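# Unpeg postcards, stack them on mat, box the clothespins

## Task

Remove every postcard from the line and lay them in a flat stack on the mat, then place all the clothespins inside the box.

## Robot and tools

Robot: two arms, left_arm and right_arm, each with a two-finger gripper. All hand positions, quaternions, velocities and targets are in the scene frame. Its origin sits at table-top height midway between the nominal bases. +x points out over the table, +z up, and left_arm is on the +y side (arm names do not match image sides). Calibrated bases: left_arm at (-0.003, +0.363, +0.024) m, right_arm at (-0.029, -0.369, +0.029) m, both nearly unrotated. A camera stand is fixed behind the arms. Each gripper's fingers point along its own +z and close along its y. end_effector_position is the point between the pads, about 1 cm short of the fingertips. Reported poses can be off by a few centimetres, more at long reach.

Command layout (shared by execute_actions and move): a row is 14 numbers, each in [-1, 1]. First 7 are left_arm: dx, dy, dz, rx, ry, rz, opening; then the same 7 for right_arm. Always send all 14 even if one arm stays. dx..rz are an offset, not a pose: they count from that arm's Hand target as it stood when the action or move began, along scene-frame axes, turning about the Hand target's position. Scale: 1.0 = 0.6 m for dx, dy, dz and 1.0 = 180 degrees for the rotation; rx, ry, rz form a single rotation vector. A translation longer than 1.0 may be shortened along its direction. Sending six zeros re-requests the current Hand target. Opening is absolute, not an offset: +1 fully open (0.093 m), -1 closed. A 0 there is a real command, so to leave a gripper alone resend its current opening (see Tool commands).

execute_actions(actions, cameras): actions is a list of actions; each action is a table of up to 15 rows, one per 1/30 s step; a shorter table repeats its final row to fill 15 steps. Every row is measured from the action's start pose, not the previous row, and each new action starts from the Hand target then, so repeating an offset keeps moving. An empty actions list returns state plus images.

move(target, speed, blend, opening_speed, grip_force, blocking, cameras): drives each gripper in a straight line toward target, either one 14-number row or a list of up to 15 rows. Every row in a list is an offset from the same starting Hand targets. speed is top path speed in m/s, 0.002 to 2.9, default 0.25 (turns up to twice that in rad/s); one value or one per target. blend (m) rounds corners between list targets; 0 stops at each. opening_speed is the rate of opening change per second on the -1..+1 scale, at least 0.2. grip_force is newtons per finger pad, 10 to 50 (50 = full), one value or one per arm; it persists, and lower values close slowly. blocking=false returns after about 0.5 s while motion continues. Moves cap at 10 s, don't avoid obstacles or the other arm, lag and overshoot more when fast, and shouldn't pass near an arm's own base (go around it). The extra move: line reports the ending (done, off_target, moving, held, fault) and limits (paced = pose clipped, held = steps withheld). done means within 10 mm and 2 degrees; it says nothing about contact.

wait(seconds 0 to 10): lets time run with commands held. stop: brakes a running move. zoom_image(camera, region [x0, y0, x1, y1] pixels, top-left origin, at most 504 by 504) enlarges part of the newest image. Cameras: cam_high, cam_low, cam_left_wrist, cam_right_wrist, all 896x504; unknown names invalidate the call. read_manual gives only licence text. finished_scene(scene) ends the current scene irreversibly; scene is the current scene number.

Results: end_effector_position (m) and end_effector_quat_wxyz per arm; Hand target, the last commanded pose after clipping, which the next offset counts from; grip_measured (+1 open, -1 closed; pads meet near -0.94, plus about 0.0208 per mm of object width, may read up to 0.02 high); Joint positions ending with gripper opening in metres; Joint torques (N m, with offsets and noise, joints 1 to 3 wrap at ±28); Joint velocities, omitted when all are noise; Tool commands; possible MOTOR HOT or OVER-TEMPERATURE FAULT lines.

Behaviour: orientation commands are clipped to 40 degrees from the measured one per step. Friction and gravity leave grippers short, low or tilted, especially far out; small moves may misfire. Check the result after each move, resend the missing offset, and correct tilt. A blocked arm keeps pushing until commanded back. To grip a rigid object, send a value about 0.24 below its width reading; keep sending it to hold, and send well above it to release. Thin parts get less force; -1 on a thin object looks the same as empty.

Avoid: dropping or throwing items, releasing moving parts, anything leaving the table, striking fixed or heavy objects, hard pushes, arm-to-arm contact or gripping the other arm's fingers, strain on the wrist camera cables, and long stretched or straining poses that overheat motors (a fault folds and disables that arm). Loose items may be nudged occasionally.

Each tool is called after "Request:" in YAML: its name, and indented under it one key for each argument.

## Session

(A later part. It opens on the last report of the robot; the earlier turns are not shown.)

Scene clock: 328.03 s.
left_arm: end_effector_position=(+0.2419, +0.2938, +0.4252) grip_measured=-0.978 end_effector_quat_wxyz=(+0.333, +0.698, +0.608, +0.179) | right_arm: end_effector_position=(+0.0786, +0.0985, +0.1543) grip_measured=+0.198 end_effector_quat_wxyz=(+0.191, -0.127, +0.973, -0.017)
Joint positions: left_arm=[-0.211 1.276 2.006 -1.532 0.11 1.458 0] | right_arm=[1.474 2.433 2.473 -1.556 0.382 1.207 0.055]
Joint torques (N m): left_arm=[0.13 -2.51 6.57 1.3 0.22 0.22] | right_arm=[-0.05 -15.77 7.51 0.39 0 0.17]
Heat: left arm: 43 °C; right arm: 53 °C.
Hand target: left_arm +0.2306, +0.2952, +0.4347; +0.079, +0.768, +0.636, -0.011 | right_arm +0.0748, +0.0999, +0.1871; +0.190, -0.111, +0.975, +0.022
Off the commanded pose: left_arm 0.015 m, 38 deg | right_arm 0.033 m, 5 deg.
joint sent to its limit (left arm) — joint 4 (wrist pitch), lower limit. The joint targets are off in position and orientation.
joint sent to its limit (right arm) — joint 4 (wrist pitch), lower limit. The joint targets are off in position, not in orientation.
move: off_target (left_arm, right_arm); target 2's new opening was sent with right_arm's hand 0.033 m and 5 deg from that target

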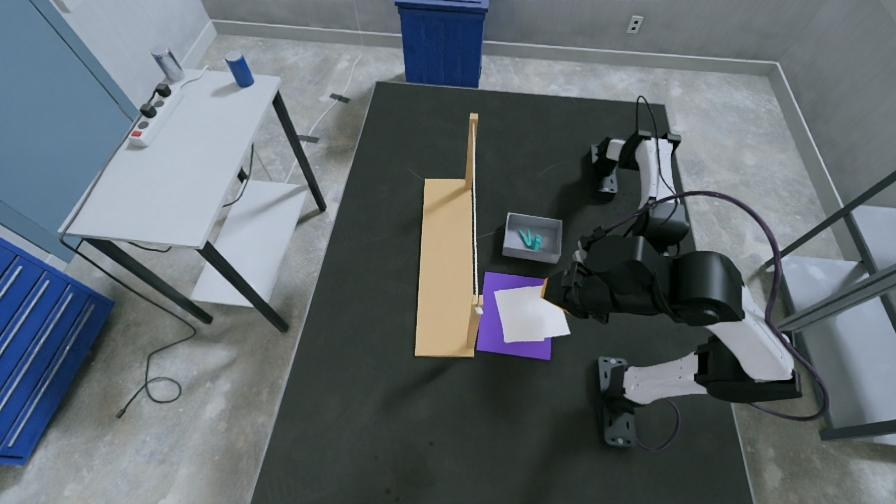

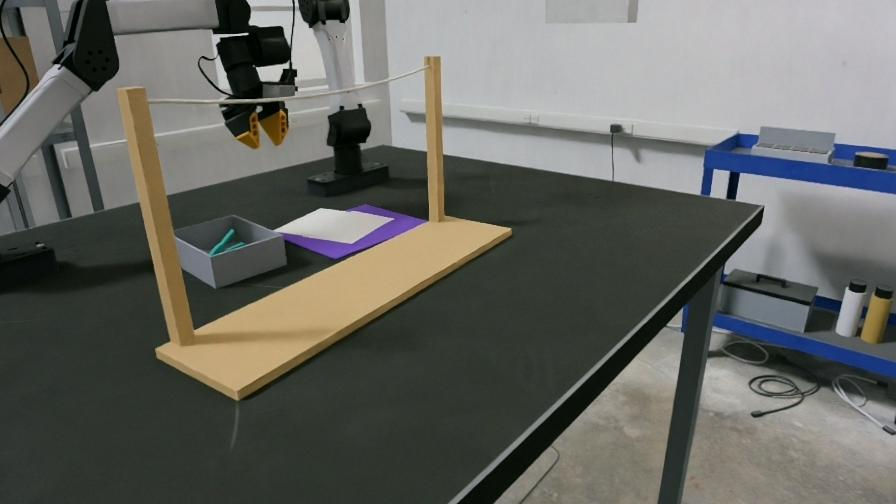

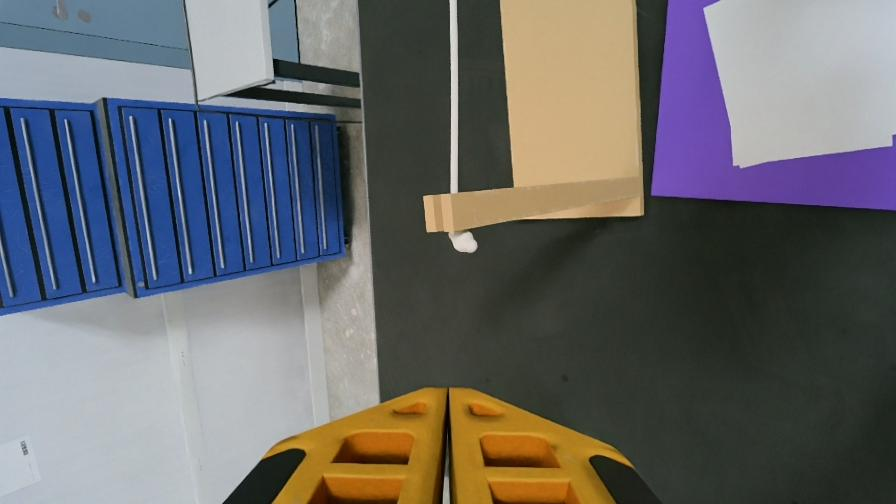

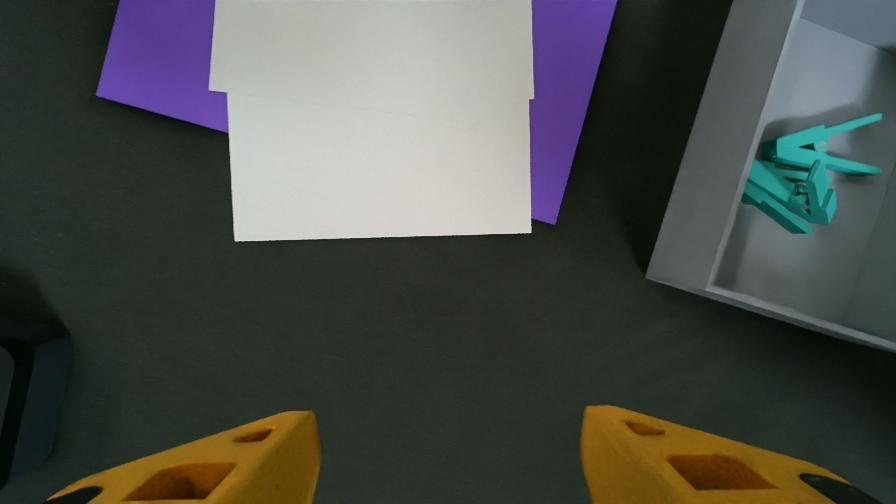

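Request:
move:
  target: [0,0,0,0,0,0,-1,0.022,0.038,-0.25,0,0,0,0.2]
  speed: 0.15
  cameras: ["cam_right_wrist","cam_low"]

Scene clock: 330.40 s.
left_arm: end_effector_position=(+0.2419, +0.2938, +0.4252) grip_measured=-0.978 end_effector_quat_wxyz=(+0.333, +0.698, +0.608, +0.179) | right_arm: end_effector_position=(+0.0862, +0.1141, +0.0316) grip_measured=+0.198 end_effector_quat_wxyz=(+0.192, -0.117, +0.974, -0.002)
Joint positions: left_arm=[-0.211 1.276 2.006 -1.532 0.11 1.458 0] | right_arm=[1.461 2.458 2.025 -1.05 0.377 1.207 0.055]
Joint torques (N m): left_arm=[0.1 -2.52 6.6 1.3 0.23 0.22] | right_arm=[-0.31 -12.66 4.7 0.93 0.02 -0.05]
Heat: left arm: 43 °C; right arm: 53 °C.
Hand target: left_arm +0.2306, +0.2952, +0.4347; +0.079, +0.768, +0.636, -0.011 | right_arm +0.0880, +0.1227, +0.0371; +0.190, -0.111, +0.975, +0.022
Off the commanded pose: left_arm 0.015 m, 38 deg | right_arm 0.010 m, 3 deg.
joint sent to its limit (left arm) — joint 4 (wrist pitch), lower limit. The joint targets are off in position and orientation.
move: off_target (left_arm, right_arm)
Images, in order (width x height): cam_low 896x504, cam_right_wrist 896x504.

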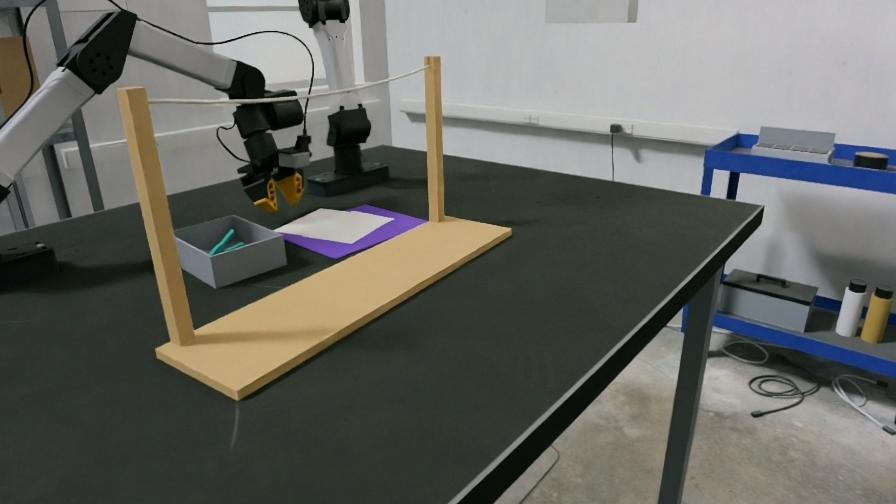

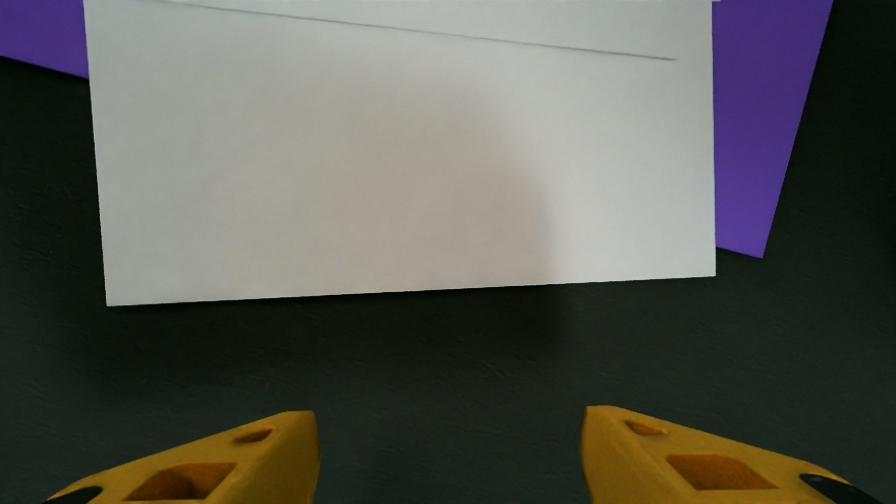

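Request:
move:
  target: [0,0,0,0,0,0,-1,-0.005,0.018,-0.036,0,0,0,0.2]
  speed: 0.06
  cameras: ["cam_right_wrist","cam_low"]

Request:
zoom_image:
  camera: "cam_low"
  region: [220, 150, 420, 270]

Scene clock: 331.53 s.
left_arm: end_effector_position=(+0.2419, +0.2938, +0.4252) grip_measured=-0.978 end_effector_quat_wxyz=(+0.333, +0.698, +0.608, +0.179) | right_arm: end_effector_position=(+0.0834, +0.1168, +0.0126) grip_measured=+0.198 end_effector_quat_wxyz=(+0.191, -0.120, +0.974, -0.007)
Joint positions: left_arm=[-0.211 1.276 2.006 -1.532 0.11 1.458 0] | right_arm=[1.467 2.502 2.031 -1.025 0.377 1.21 0.055]
Joint torques (N m): left_arm=[0.12 -2.48 6.61 1.3 0.23 0.21] | right_arm=[0.28 -10.74 7.72 0.93 0.02 0.02]
Heat: left arm: 43 °C; right arm: 53 °C.
Hand target: left_arm +0.2306, +0.2952, +0.4347; +0.079, +0.768, +0.636, -0.011 | right_arm +0.0850, +0.1335, +0.0155; +0.190, -0.111, +0.975, +0.022
Off the commanded pose: left_arm 0.015 m, 38 deg | right_arm 0.017 m, 4 deg.
joint sent to its limit (left arm) — joint 4 (wrist pitch), lower limit. The joint targets are off in position and orientation.
move: off_target (left_arm, right_arm)
Images, in order (width x height): cam_low 896x504, cam_right_wrist 896x504.

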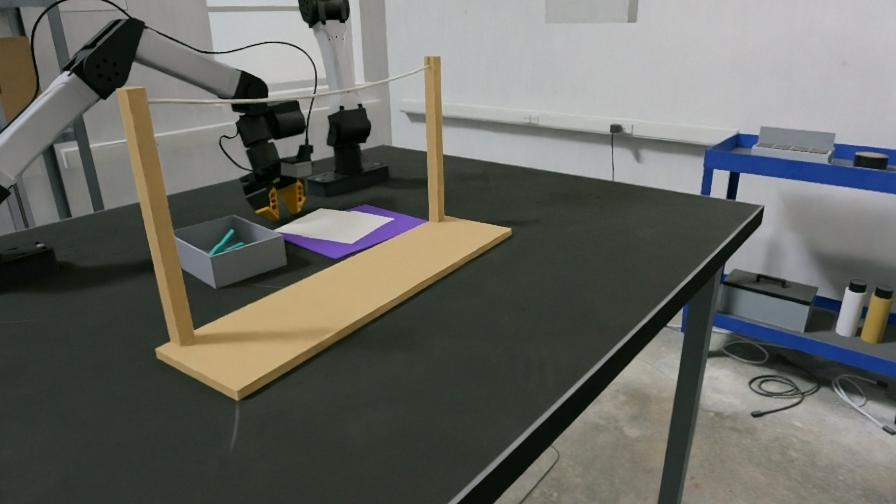

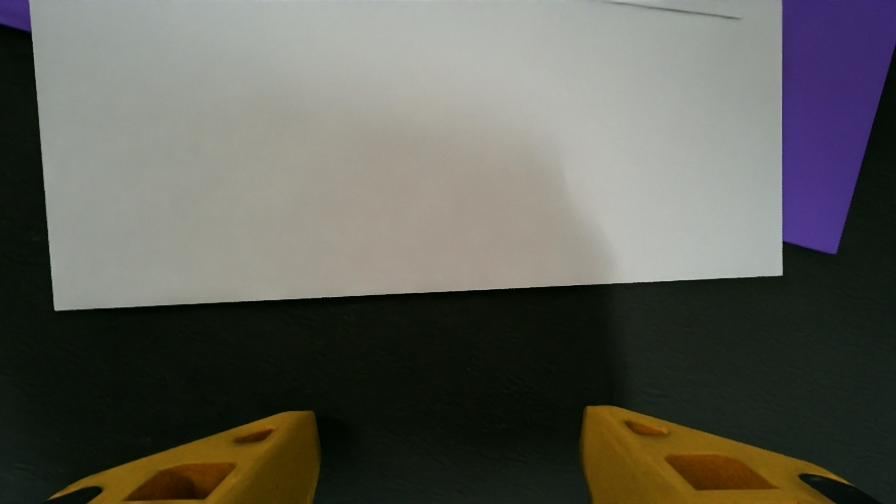

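Scaled by 2.520 from the camera's 896x504 image, which has a finer 1280x720 frame.

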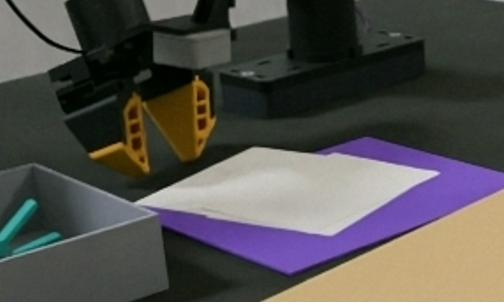

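Request:
move:
  target: [0,0,0,0,0,0,-1,0,0.005,-0.015,0,0,0,0.2]
  speed: 0.04
  cameras: ["cam_right_wrist","cam_low"]

Request:
zoom_image:
  camera: "cam_low"
  region: [220, 150, 420, 270]

Scene clock: 332.63 s.
left_arm: end_effector_position=(+0.2419, +0.2938, +0.4252) grip_measured=-0.978 end_effector_quat_wxyz=(+0.333, +0.698, +0.608, +0.179) | right_arm: end_effector_position=(+0.0835, +0.1177, +0.0124) grip_measured=+0.198 end_effector_quat_wxyz=(+0.191, -0.121, +0.974, -0.008)
Joint positions: left_arm=[-0.211 1.276 2.006 -1.532 0.11 1.458 0] | right_arm=[1.467 2.507 2.039 -1.028 0.377 1.207 0.055]
Joint torques (N m): left_arm=[0.12 -2.52 6.61 1.3 0.23 0.22] | right_arm=[0.38 -9.35 7.62 1.11 0.04 0.06]
Heat: left arm: 43 °C; right arm: 52 °C.
Hand target: left_arm +0.2306, +0.2952, +0.4347; +0.079, +0.768, +0.636, -0.011 | right_arm +0.0850, +0.1365, +0.0065; +0.190, -0.111, +0.975, +0.022
Off the commanded pose: left_arm 0.015 m, 38 deg | right_arm 0.020 m, 4 deg.
joint sent to its limit (left arm) — joint 4 (wrist pitch), lower limit. The joint targets are off in position and orientation.
move: off_target (left_arm, right_arm)
Images, in order (width x height): cam_low 896x504, cam_right_wrist 896x504.

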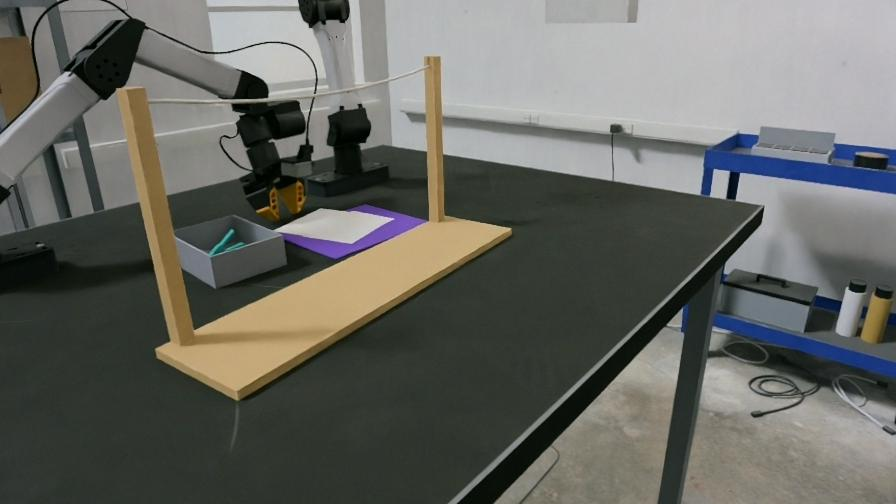

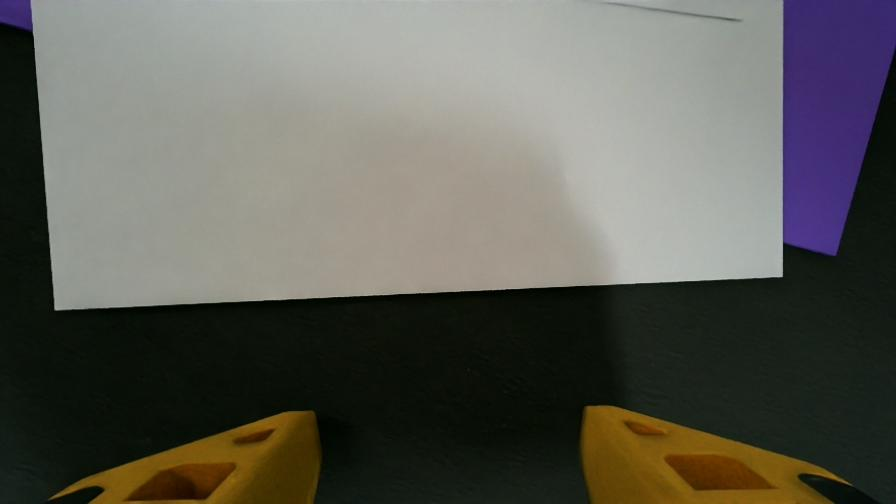

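Scaled by 2.520 from the camera's 896x504 image, which has a finer 1280x720 frame.

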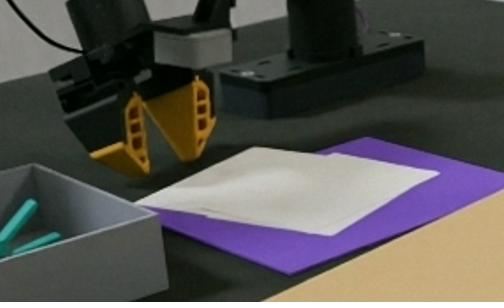

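Request:
move:
  target:
    - [0,0,0,0,0,0,-1,-0.01,-0.01,0.25,0,0,0,0.2]
    - [0,0,0,0,0,0,-1,0.05,0.04,0.2,-0.3105,-0.2917,0.3646,-0.5]
  speed: 0.25
  blend: 0.02
  cameras: ["cam_right_wrist","cam_high"]

Scene clock: 341.10 s.
left_arm: end_effector_position=(+0.2419, +0.2938, +0.4252) grip_measured=-0.978 end_effector_quat_wxyz=(+0.333, +0.698, +0.608, +0.179) | right_arm: end_effector_position=(+0.1171, +0.1528, +0.0956) grip_measured=-0.498 end_effector_quat_wxyz=(-0.422, +0.667, -0.484, +0.378)
Joint positions: left_arm=[-0.211 1.276 2.006 -1.532 0.11 1.458 0] | right_arm=[1.585 2.433 1.818 -0.487 1.157 -0.608 0.021]
Joint torques (N m): left_arm=[0.06 -2.52 6.63 1.31 0.23 0.22] | right_arm=[-0.06 -16.58 4.64 1.64 0.36 -0.08]
Heat: left arm: 43 °C; right arm: 54 °C.
Hand target: left_arm +0.2306, +0.2952, +0.4347; +0.079, +0.768, +0.636, -0.011 | right_arm +0.1150, +0.1605, +0.1265; -0.454, +0.650, -0.498, +0.352
Off the commanded pose: left_arm 0.015 m, 38 deg | right_arm 0.032 m, 5 deg.
joint sent to its limit (left arm) — joint 4 (wrist pitch), lower limit. The joint targets are off in position and orientation.
move: off_target (left_arm, right_arm); target 2's new opening was sent with right_arm's hand 0.032 m and 5 deg from that target
Images, in order (width x height): cam_high 896x504, cam_right_wrist 896x504.

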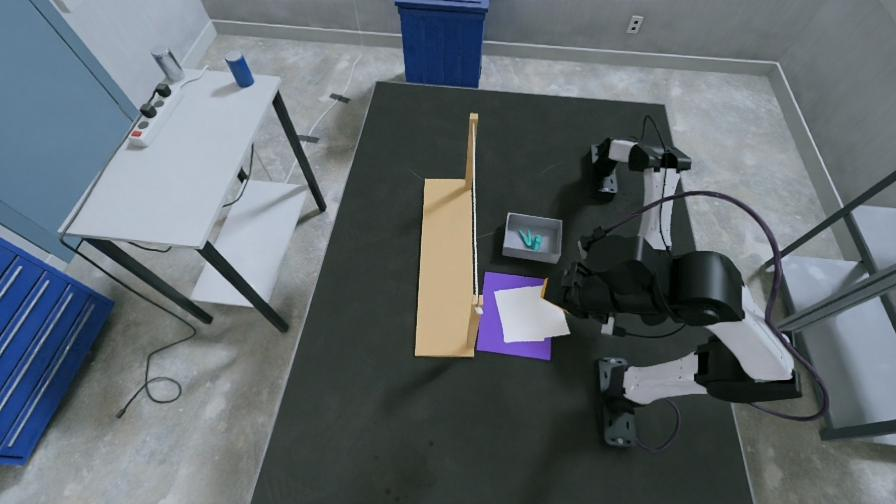

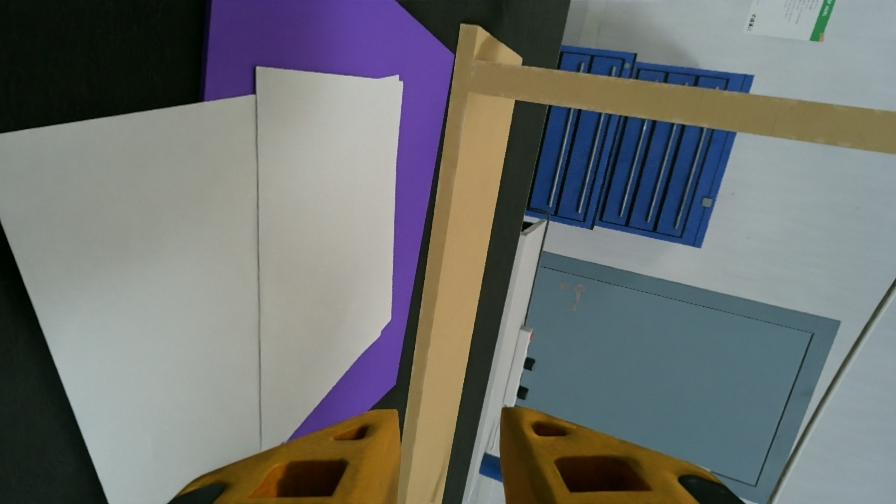

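Request:
move:
  target:
    - [0.035,-0.25,-0.36,0,0,0,-1,0,0,0,0,0,0,-0.5]
    - [0.035,-0.25,-0.58,0,0,0,-1,0,0,0,0,0,0,-0.5]
  speed: 0.25
  blend: 0.03

Request:
move:
  target: [0,0,-0.135,0,0,0,-1,0,0,0,0,0,0,-0.5]
  speed: 0.08
  cameras: ["cam_right_wrist","cam_left_wrist"]

Scene clock: 344.40 s.
left_arm: end_effector_position=(+0.2492, +0.1515, +0.0890) grip_measured=-0.978 end_effector_quat_wxyz=(+0.065, +0.770, +0.634, -0.003) | right_arm: end_effector_position=(+0.1171, +0.1528, +0.0956) grip_measured=-0.498 end_effector_quat_wxyz=(-0.422, +0.667, -0.484, +0.378)
Joint positions: left_arm=[-0.689 1.708 1.187 -0.923 0.032 1.078 0] | right_arm=[1.585 2.433 1.818 -0.487 1.157 -0.608 0.021]
Joint torques (N m): left_arm=[-0.8 -5.71 4.63 0.81 0.21 -0.05] | right_arm=[-0.05 -16.55 4.59 1.65 0.36 -0.07]
Heat: left arm: 42 °C; right arm: 56 °C.
Hand target: left_arm +0.2516, +0.1452, +0.0867; +0.079, +0.768, +0.636, -0.011 | right_arm +0.1150, +0.1605, +0.1265; -0.454, +0.650, -0.498, +0.352
Off the commanded pose: left_arm 0.007 m, 2 deg | right_arm 0.032 m, 5 deg.
move: off_target (right_arm)

Scene clock: 346.07 s.
left_arm: end_effector_position=(+0.2470, +0.1526, +0.0184) grip_measured=-0.978 end_effector_quat_wxyz=(+0.061, +0.770, +0.635, -0.005) | right_arm: end_effector_position=(+0.1171, +0.1528, +0.0956) grip_measured=-0.498 end_effector_quat_wxyz=(-0.422, +0.667, -0.484, +0.378)
Joint positions: left_arm=[-0.689 1.82 1.016 -0.65 0.035 1.078 0] | right_arm=[1.585 2.433 1.818 -0.487 1.157 -0.608 0.021]
Joint torques (N m): left_arm=[-0.81 -3.97 2.65 1.25 0.2 -0.04] | right_arm=[-0.01 -16.51 4.63 1.65 0.35 -0.07]
Heat: left arm: 42 °C; right arm: 57 °C.
Hand target: left_arm +0.2516, +0.1452, +0.0057; +0.079, +0.768, +0.636, -0.011 | right_arm +0.1150, +0.1605, +0.1265; -0.454, +0.650, -0.498, +0.352
Off the commanded pose: left_arm 0.015 m, 2 deg | right_arm 0.032 m, 5 deg.
move: off_target (left_arm, right_arm)
Images, in order (width x height): cam_left_wrist 896x504, cam_right_wrist 896x504.

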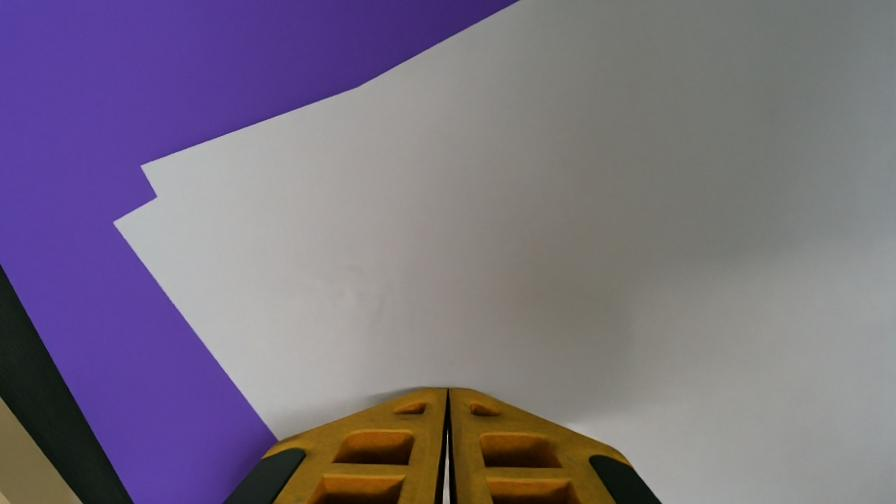

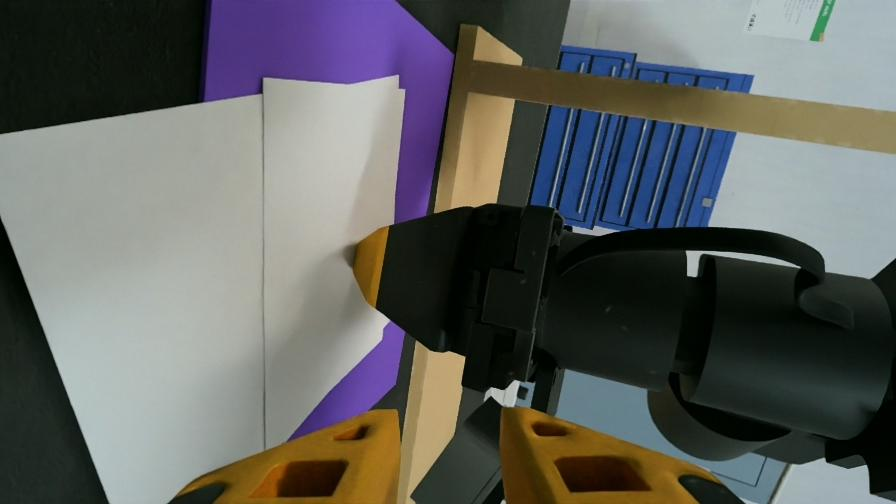

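Request:
move:
  target: [0,0,0,0,0,0,-1,0.052,0.013,-0.168,0,0,0,-0.5]
  speed: 0.08
  cameras: ["cam_right_wrist","cam_low"]

Request:
zoom_image:
  camera: "cam_low"
  region: [240, 150, 420, 270]

Scene clock: 348.37 s.
left_arm: end_effector_position=(+0.2509, +0.1484, +0.0189) grip_measured=-0.978 end_effector_quat_wxyz=(+0.073, +0.770, +0.634, -0.005) | right_arm: end_effector_position=(+0.1415, +0.1660, +0.0335) grip_measured=-0.498 end_effector_quat_wxyz=(-0.453, +0.646, -0.495, +0.363)
Joint positions: left_arm=[-0.689 1.82 1.015 -0.624 0.039 1.078 0] | right_arm=[1.537 2.566 1.741 -0.085 1.144 -0.729 0.021]
Joint torques (N m): left_arm=[-0.77 -4.05 2.82 1.07 0.15 -0.05] | right_arm=[-0.31 -11.36 3.96 1.81 0.03 -0.11]
Heat: left arm: 42 °C; right arm: 57 °C.
Hand target: left_arm +0.2516, +0.1452, +0.0057; +0.079, +0.768, +0.636, -0.011 | right_arm +0.1462, +0.1683, +0.0257; -0.454, +0.650, -0.498, +0.352
Off the commanded pose: left_arm 0.014 m, 1 deg | right_arm 0.009 m, 1 deg.
move: off_target (left_arm)
Images, in order (width x height): cam_low 896x504, cam_right_wrist 896x504.

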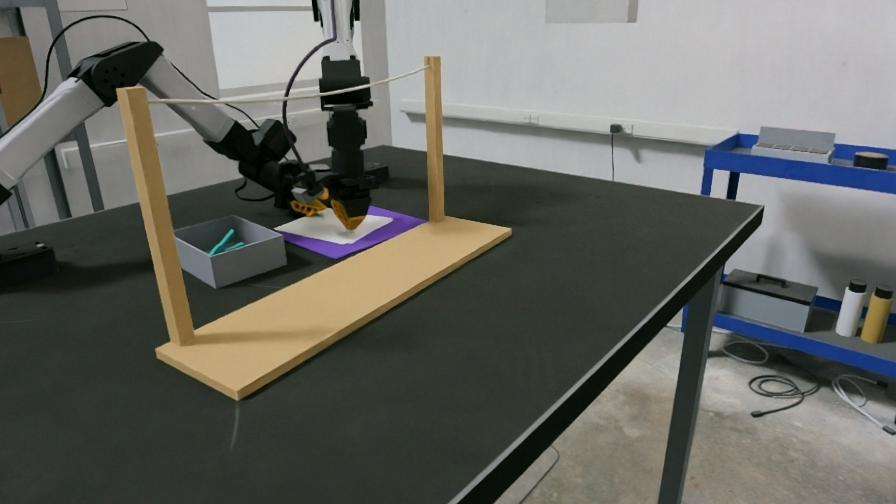

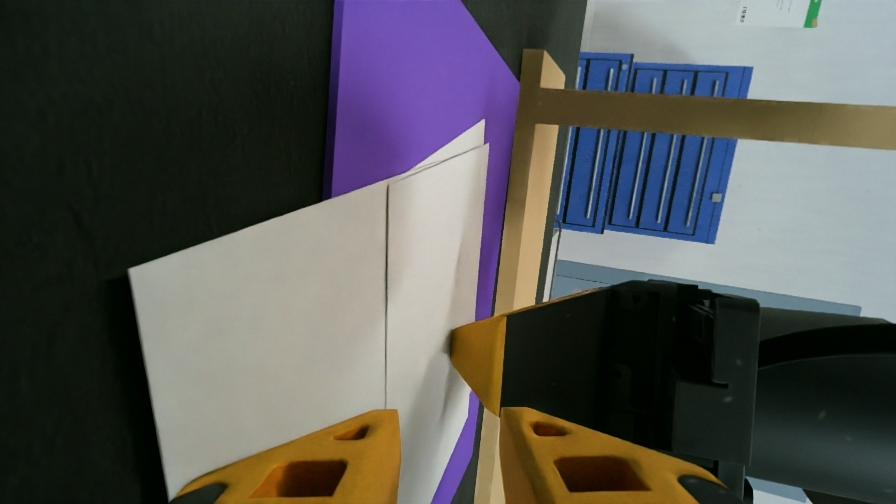

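Scaled by 2.800 from the camera's 896x504 image, which has a finer 1280x720 frame.

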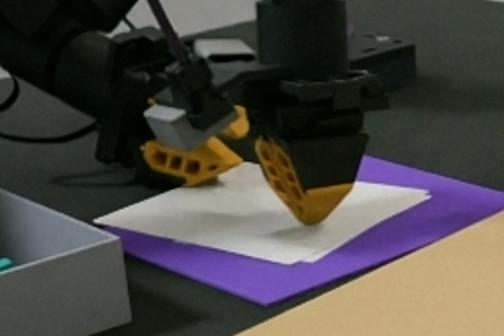

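Request:
move:
  target:
    - [0,0,0,0,0,0,-1,0.0,0.0,-0.02,0,0,0,-0.5]
    - [0,0,0,0,0,0,-1,0.1,0.024,-0.02,0,0,0,-0.5]
  speed: 0.05
  cameras: ["cam_right_wrist","cam_left_wrist"]

Scene clock: 351.47 s.
left_arm: end_effector_position=(+0.2637, +0.1431, +0.0202) grip_measured=-0.978 end_effector_quat_wxyz=(+0.100, +0.765, +0.637, +0.000) | right_arm: end_effector_position=(+0.1924, +0.1798, +0.0334) grip_measured=-0.499 end_effector_quat_wxyz=(-0.468, +0.631, -0.500, +0.364)
Joint positions: left_arm=[-0.677 1.823 1.015 -0.567 0.041 1.078 0] | right_arm=[1.442 2.625 1.79 0.121 1.1 -0.904 0.021]
Joint torques (N m): left_arm=[-0.8 -4.45 2.93 0.64 0.11 -0.06] | right_arm=[-1.63 -9.83 6.53 1.59 -0.28 -0.1]
Heat: left arm: 42 °C; right arm: 56 °C.
Hand target: left_arm +0.2516, +0.1452, +0.0057; +0.079, +0.768, +0.636, -0.011 | right_arm +0.2062, +0.1827, +0.0137; -0.454, +0.650, -0.498, +0.352
Off the commanded pose: left_arm 0.019 m, 3 deg | right_arm 0.024 m, 3 deg.
move: off_target (left_arm, right_arm)
Images, in order (width x height): cam_left_wrist 896x504, cam_right_wrist 896x504.

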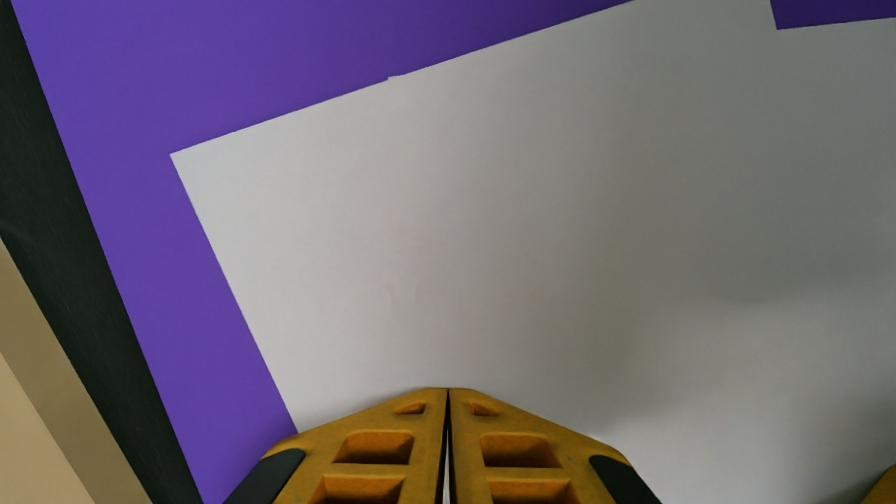

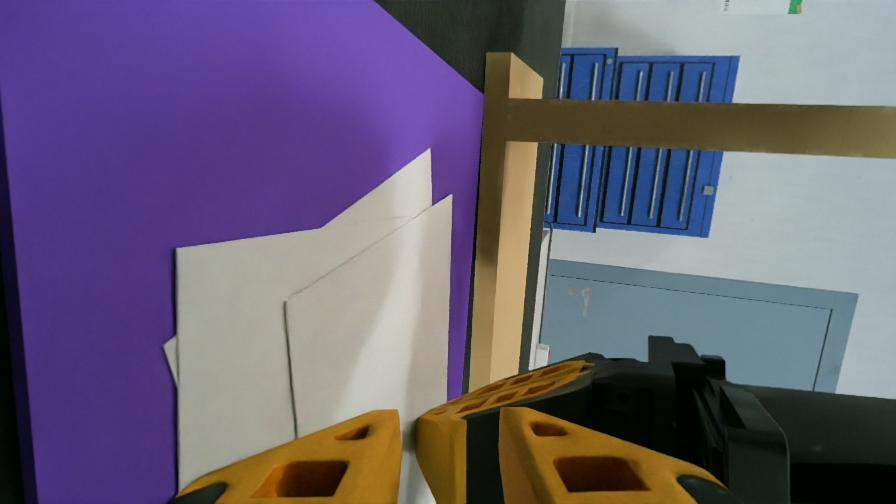

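Request:
move:
  target:
    - [0,0,0,0,0,0,-1,0,0,0.12,0,0,0,-0.5]
    - [0,0,0,0,0,0,-1,-0.15,-0.1,0.2,0,0,0,-0.5]
  speed: 0.12
  blend: 0.02

Request:
move:
  target:
    - [0,0,0.12,0,0,0,-1,0,0,0,0,0,0,-0.5]
    - [-0.04,0.2,0.6,0,0,0,-1,-0.1,-0.1,0.1,0,0,0,-0.5]
  speed: 0.2
  blend: 0.02
  cameras: ["all"]

Request:
zoom_image:
  camera: "cam_high"
  region: [440, 240, 620, 380]

Request:
zoom_image:
  camera: "cam_low"
  region: [240, 150, 440, 270]

Scene clock: 354.53 s.
left_arm: end_effector_position=(+0.2644, +0.1425, +0.0199) grip_measured=-0.978 end_effector_quat_wxyz=(+0.101, +0.766, +0.635, +0.000) | right_arm: end_effector_position=(+0.1122, +0.1273, +0.1070) grip_measured=-0.499 end_effector_quat_wxyz=(-0.438, +0.672, -0.485, +0.348)
Joint positions: left_arm=[-0.677 1.825 1.015 -0.562 0.041 1.081 0] | right_arm=[1.589 2.266 1.563 -0.312 1.114 -0.652 0.021]
Joint torques (N m): left_arm=[-0.79 -4.51 2.97 0.6 0.11 -0.06] | right_arm=[0.14 -14.39 5.59 1.05 0.75 0.21]
Heat: left arm: 42 °C; right arm: 56 °C.
Hand target: left_arm +0.2516, +0.1452, +0.0057; +0.079, +0.768, +0.636, -0.011 | right_arm +0.1162, +0.1227, +0.1337; -0.454, +0.650, -0.498, +0.352
Off the commanded pose: left_arm 0.019 m, 3 deg | right_arm 0.027 m, 4 deg.
move: off_target (left_arm, right_arm)

Scene clock: 357.60 s.
left_arm: end_effector_position=(+0.2359, +0.2657, +0.3581) grip_measured=-0.978 end_effector_quat_wxyz=(+0.257, +0.729, +0.627, +0.100) | right_arm: end_effector_position=(+0.0530, +0.0633, +0.1659) grip_measured=-0.499 end_effector_quat_wxyz=(-0.428, +0.674, -0.485, +0.356)
Joint positions: left_arm=[-0.341 1.288 1.8 -1.53 0.082 1.362 0] | right_arm=[1.743 2.059 1.523 -0.844 1.173 -0.276 0.021]
Joint torques (N m): left_arm=[0.08 -2.5 7.02 0.97 0.25 0.23] | right_arm=[0.53 -12.44 6.9 0.58 0.86 0.19]
Heat: left arm: 42 °C; right arm: 56 °C.
Hand target: left_arm +0.2276, +0.2652, +0.3657; +0.079, +0.768, +0.636, -0.011 | right_arm +0.0562, +0.0627, +0.1937; -0.454, +0.650, -0.498, +0.352
Off the commanded pose: left_arm 0.011 m, 25 deg | right_arm 0.028 m, 4 deg.
joint sent to its limit (left arm) — joint 4 (wrist pitch), lower limit. The joint targets are off in position and orientation.
move: off_target (left_arm, right_arm)

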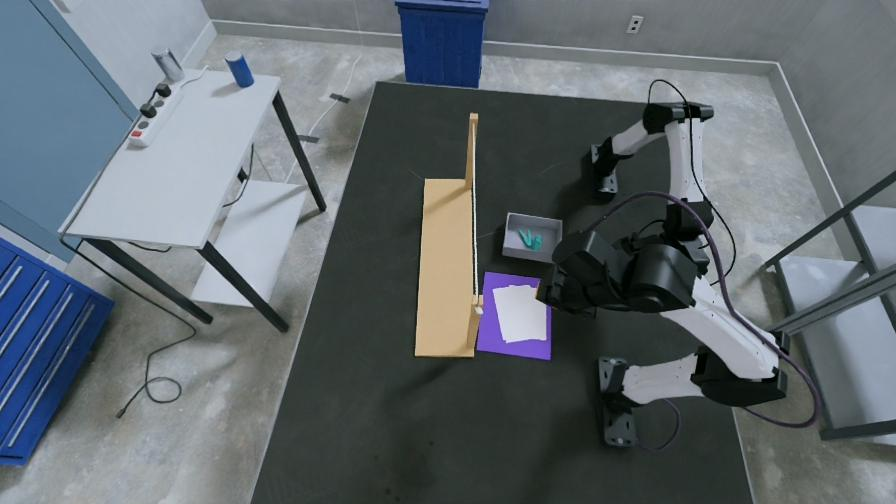

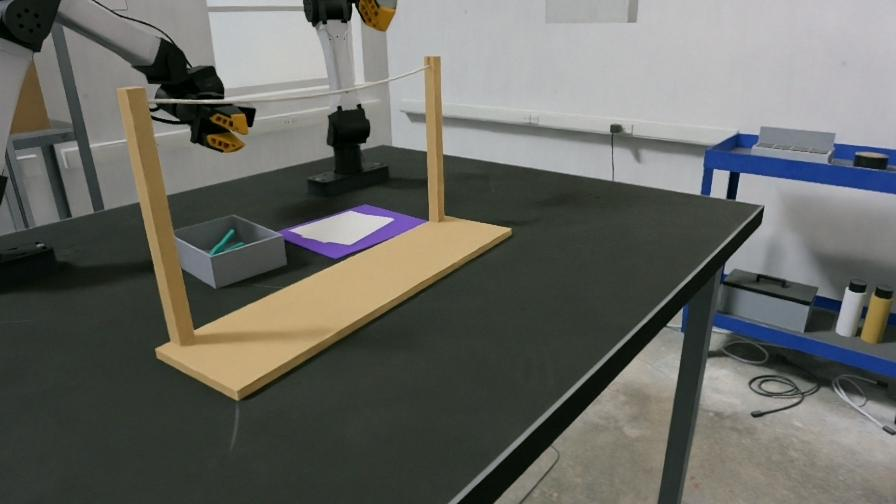

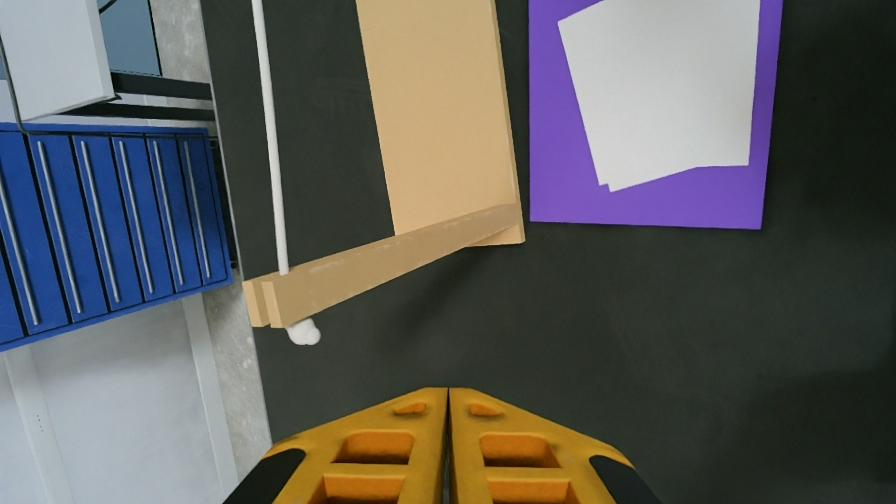

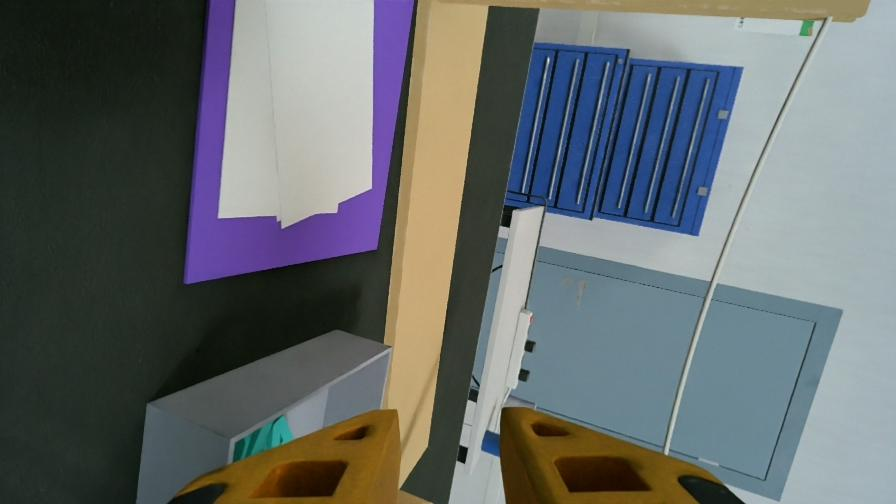

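Scaled by 2.800 from the camera's 896x504 image, which has a finer 1280x720 frame.

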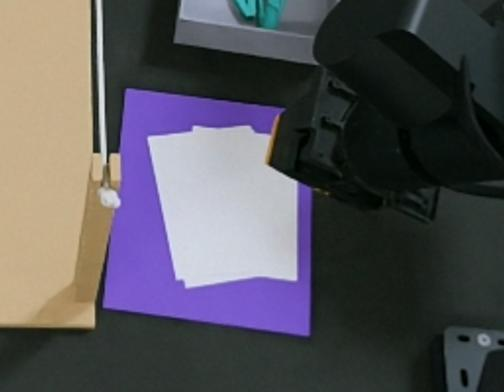

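Scaled by 2.520 from the camera's 896x504 image, which has a finer 1280x720 frame.

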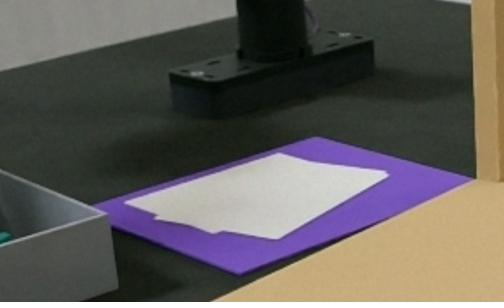

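Request:
zoom_image:
  camera: "cam_left_wrist"
  region: [520, 0, 800, 240]

Request:
zoom_image:
  camera: "cam_right_wrist"
  region: [180, 0, 430, 290]

Scaled by 1.800 from the camera's 896x504 image, which has a finer 1280x720 frame.

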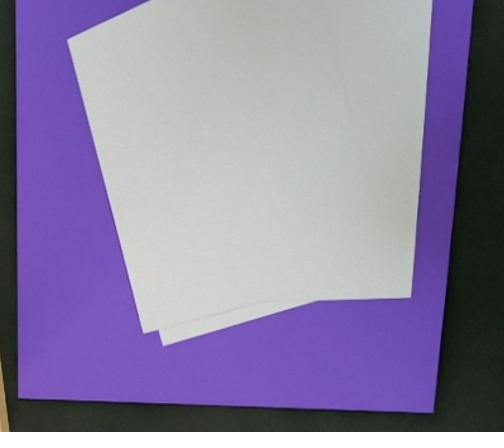

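Scaled by 1.738 from the camera's 896x504 image, which has a finer 1280x720 frame.

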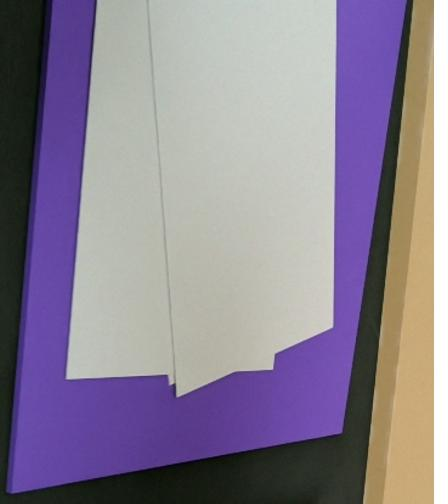

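Request:
zoom_image:
  camera: "cam_high"
  region: [490, 200, 580, 280]

Scaled by 5.600 from the camera's 896x504 image, which has a finer 1280x720 frame.

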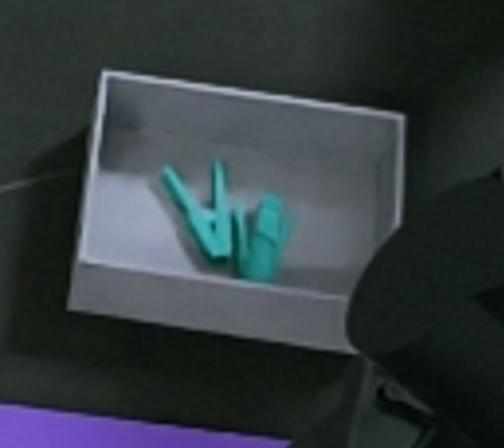

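Request:
finished_scene:
  scene: 1

The scene is finished: the task was done.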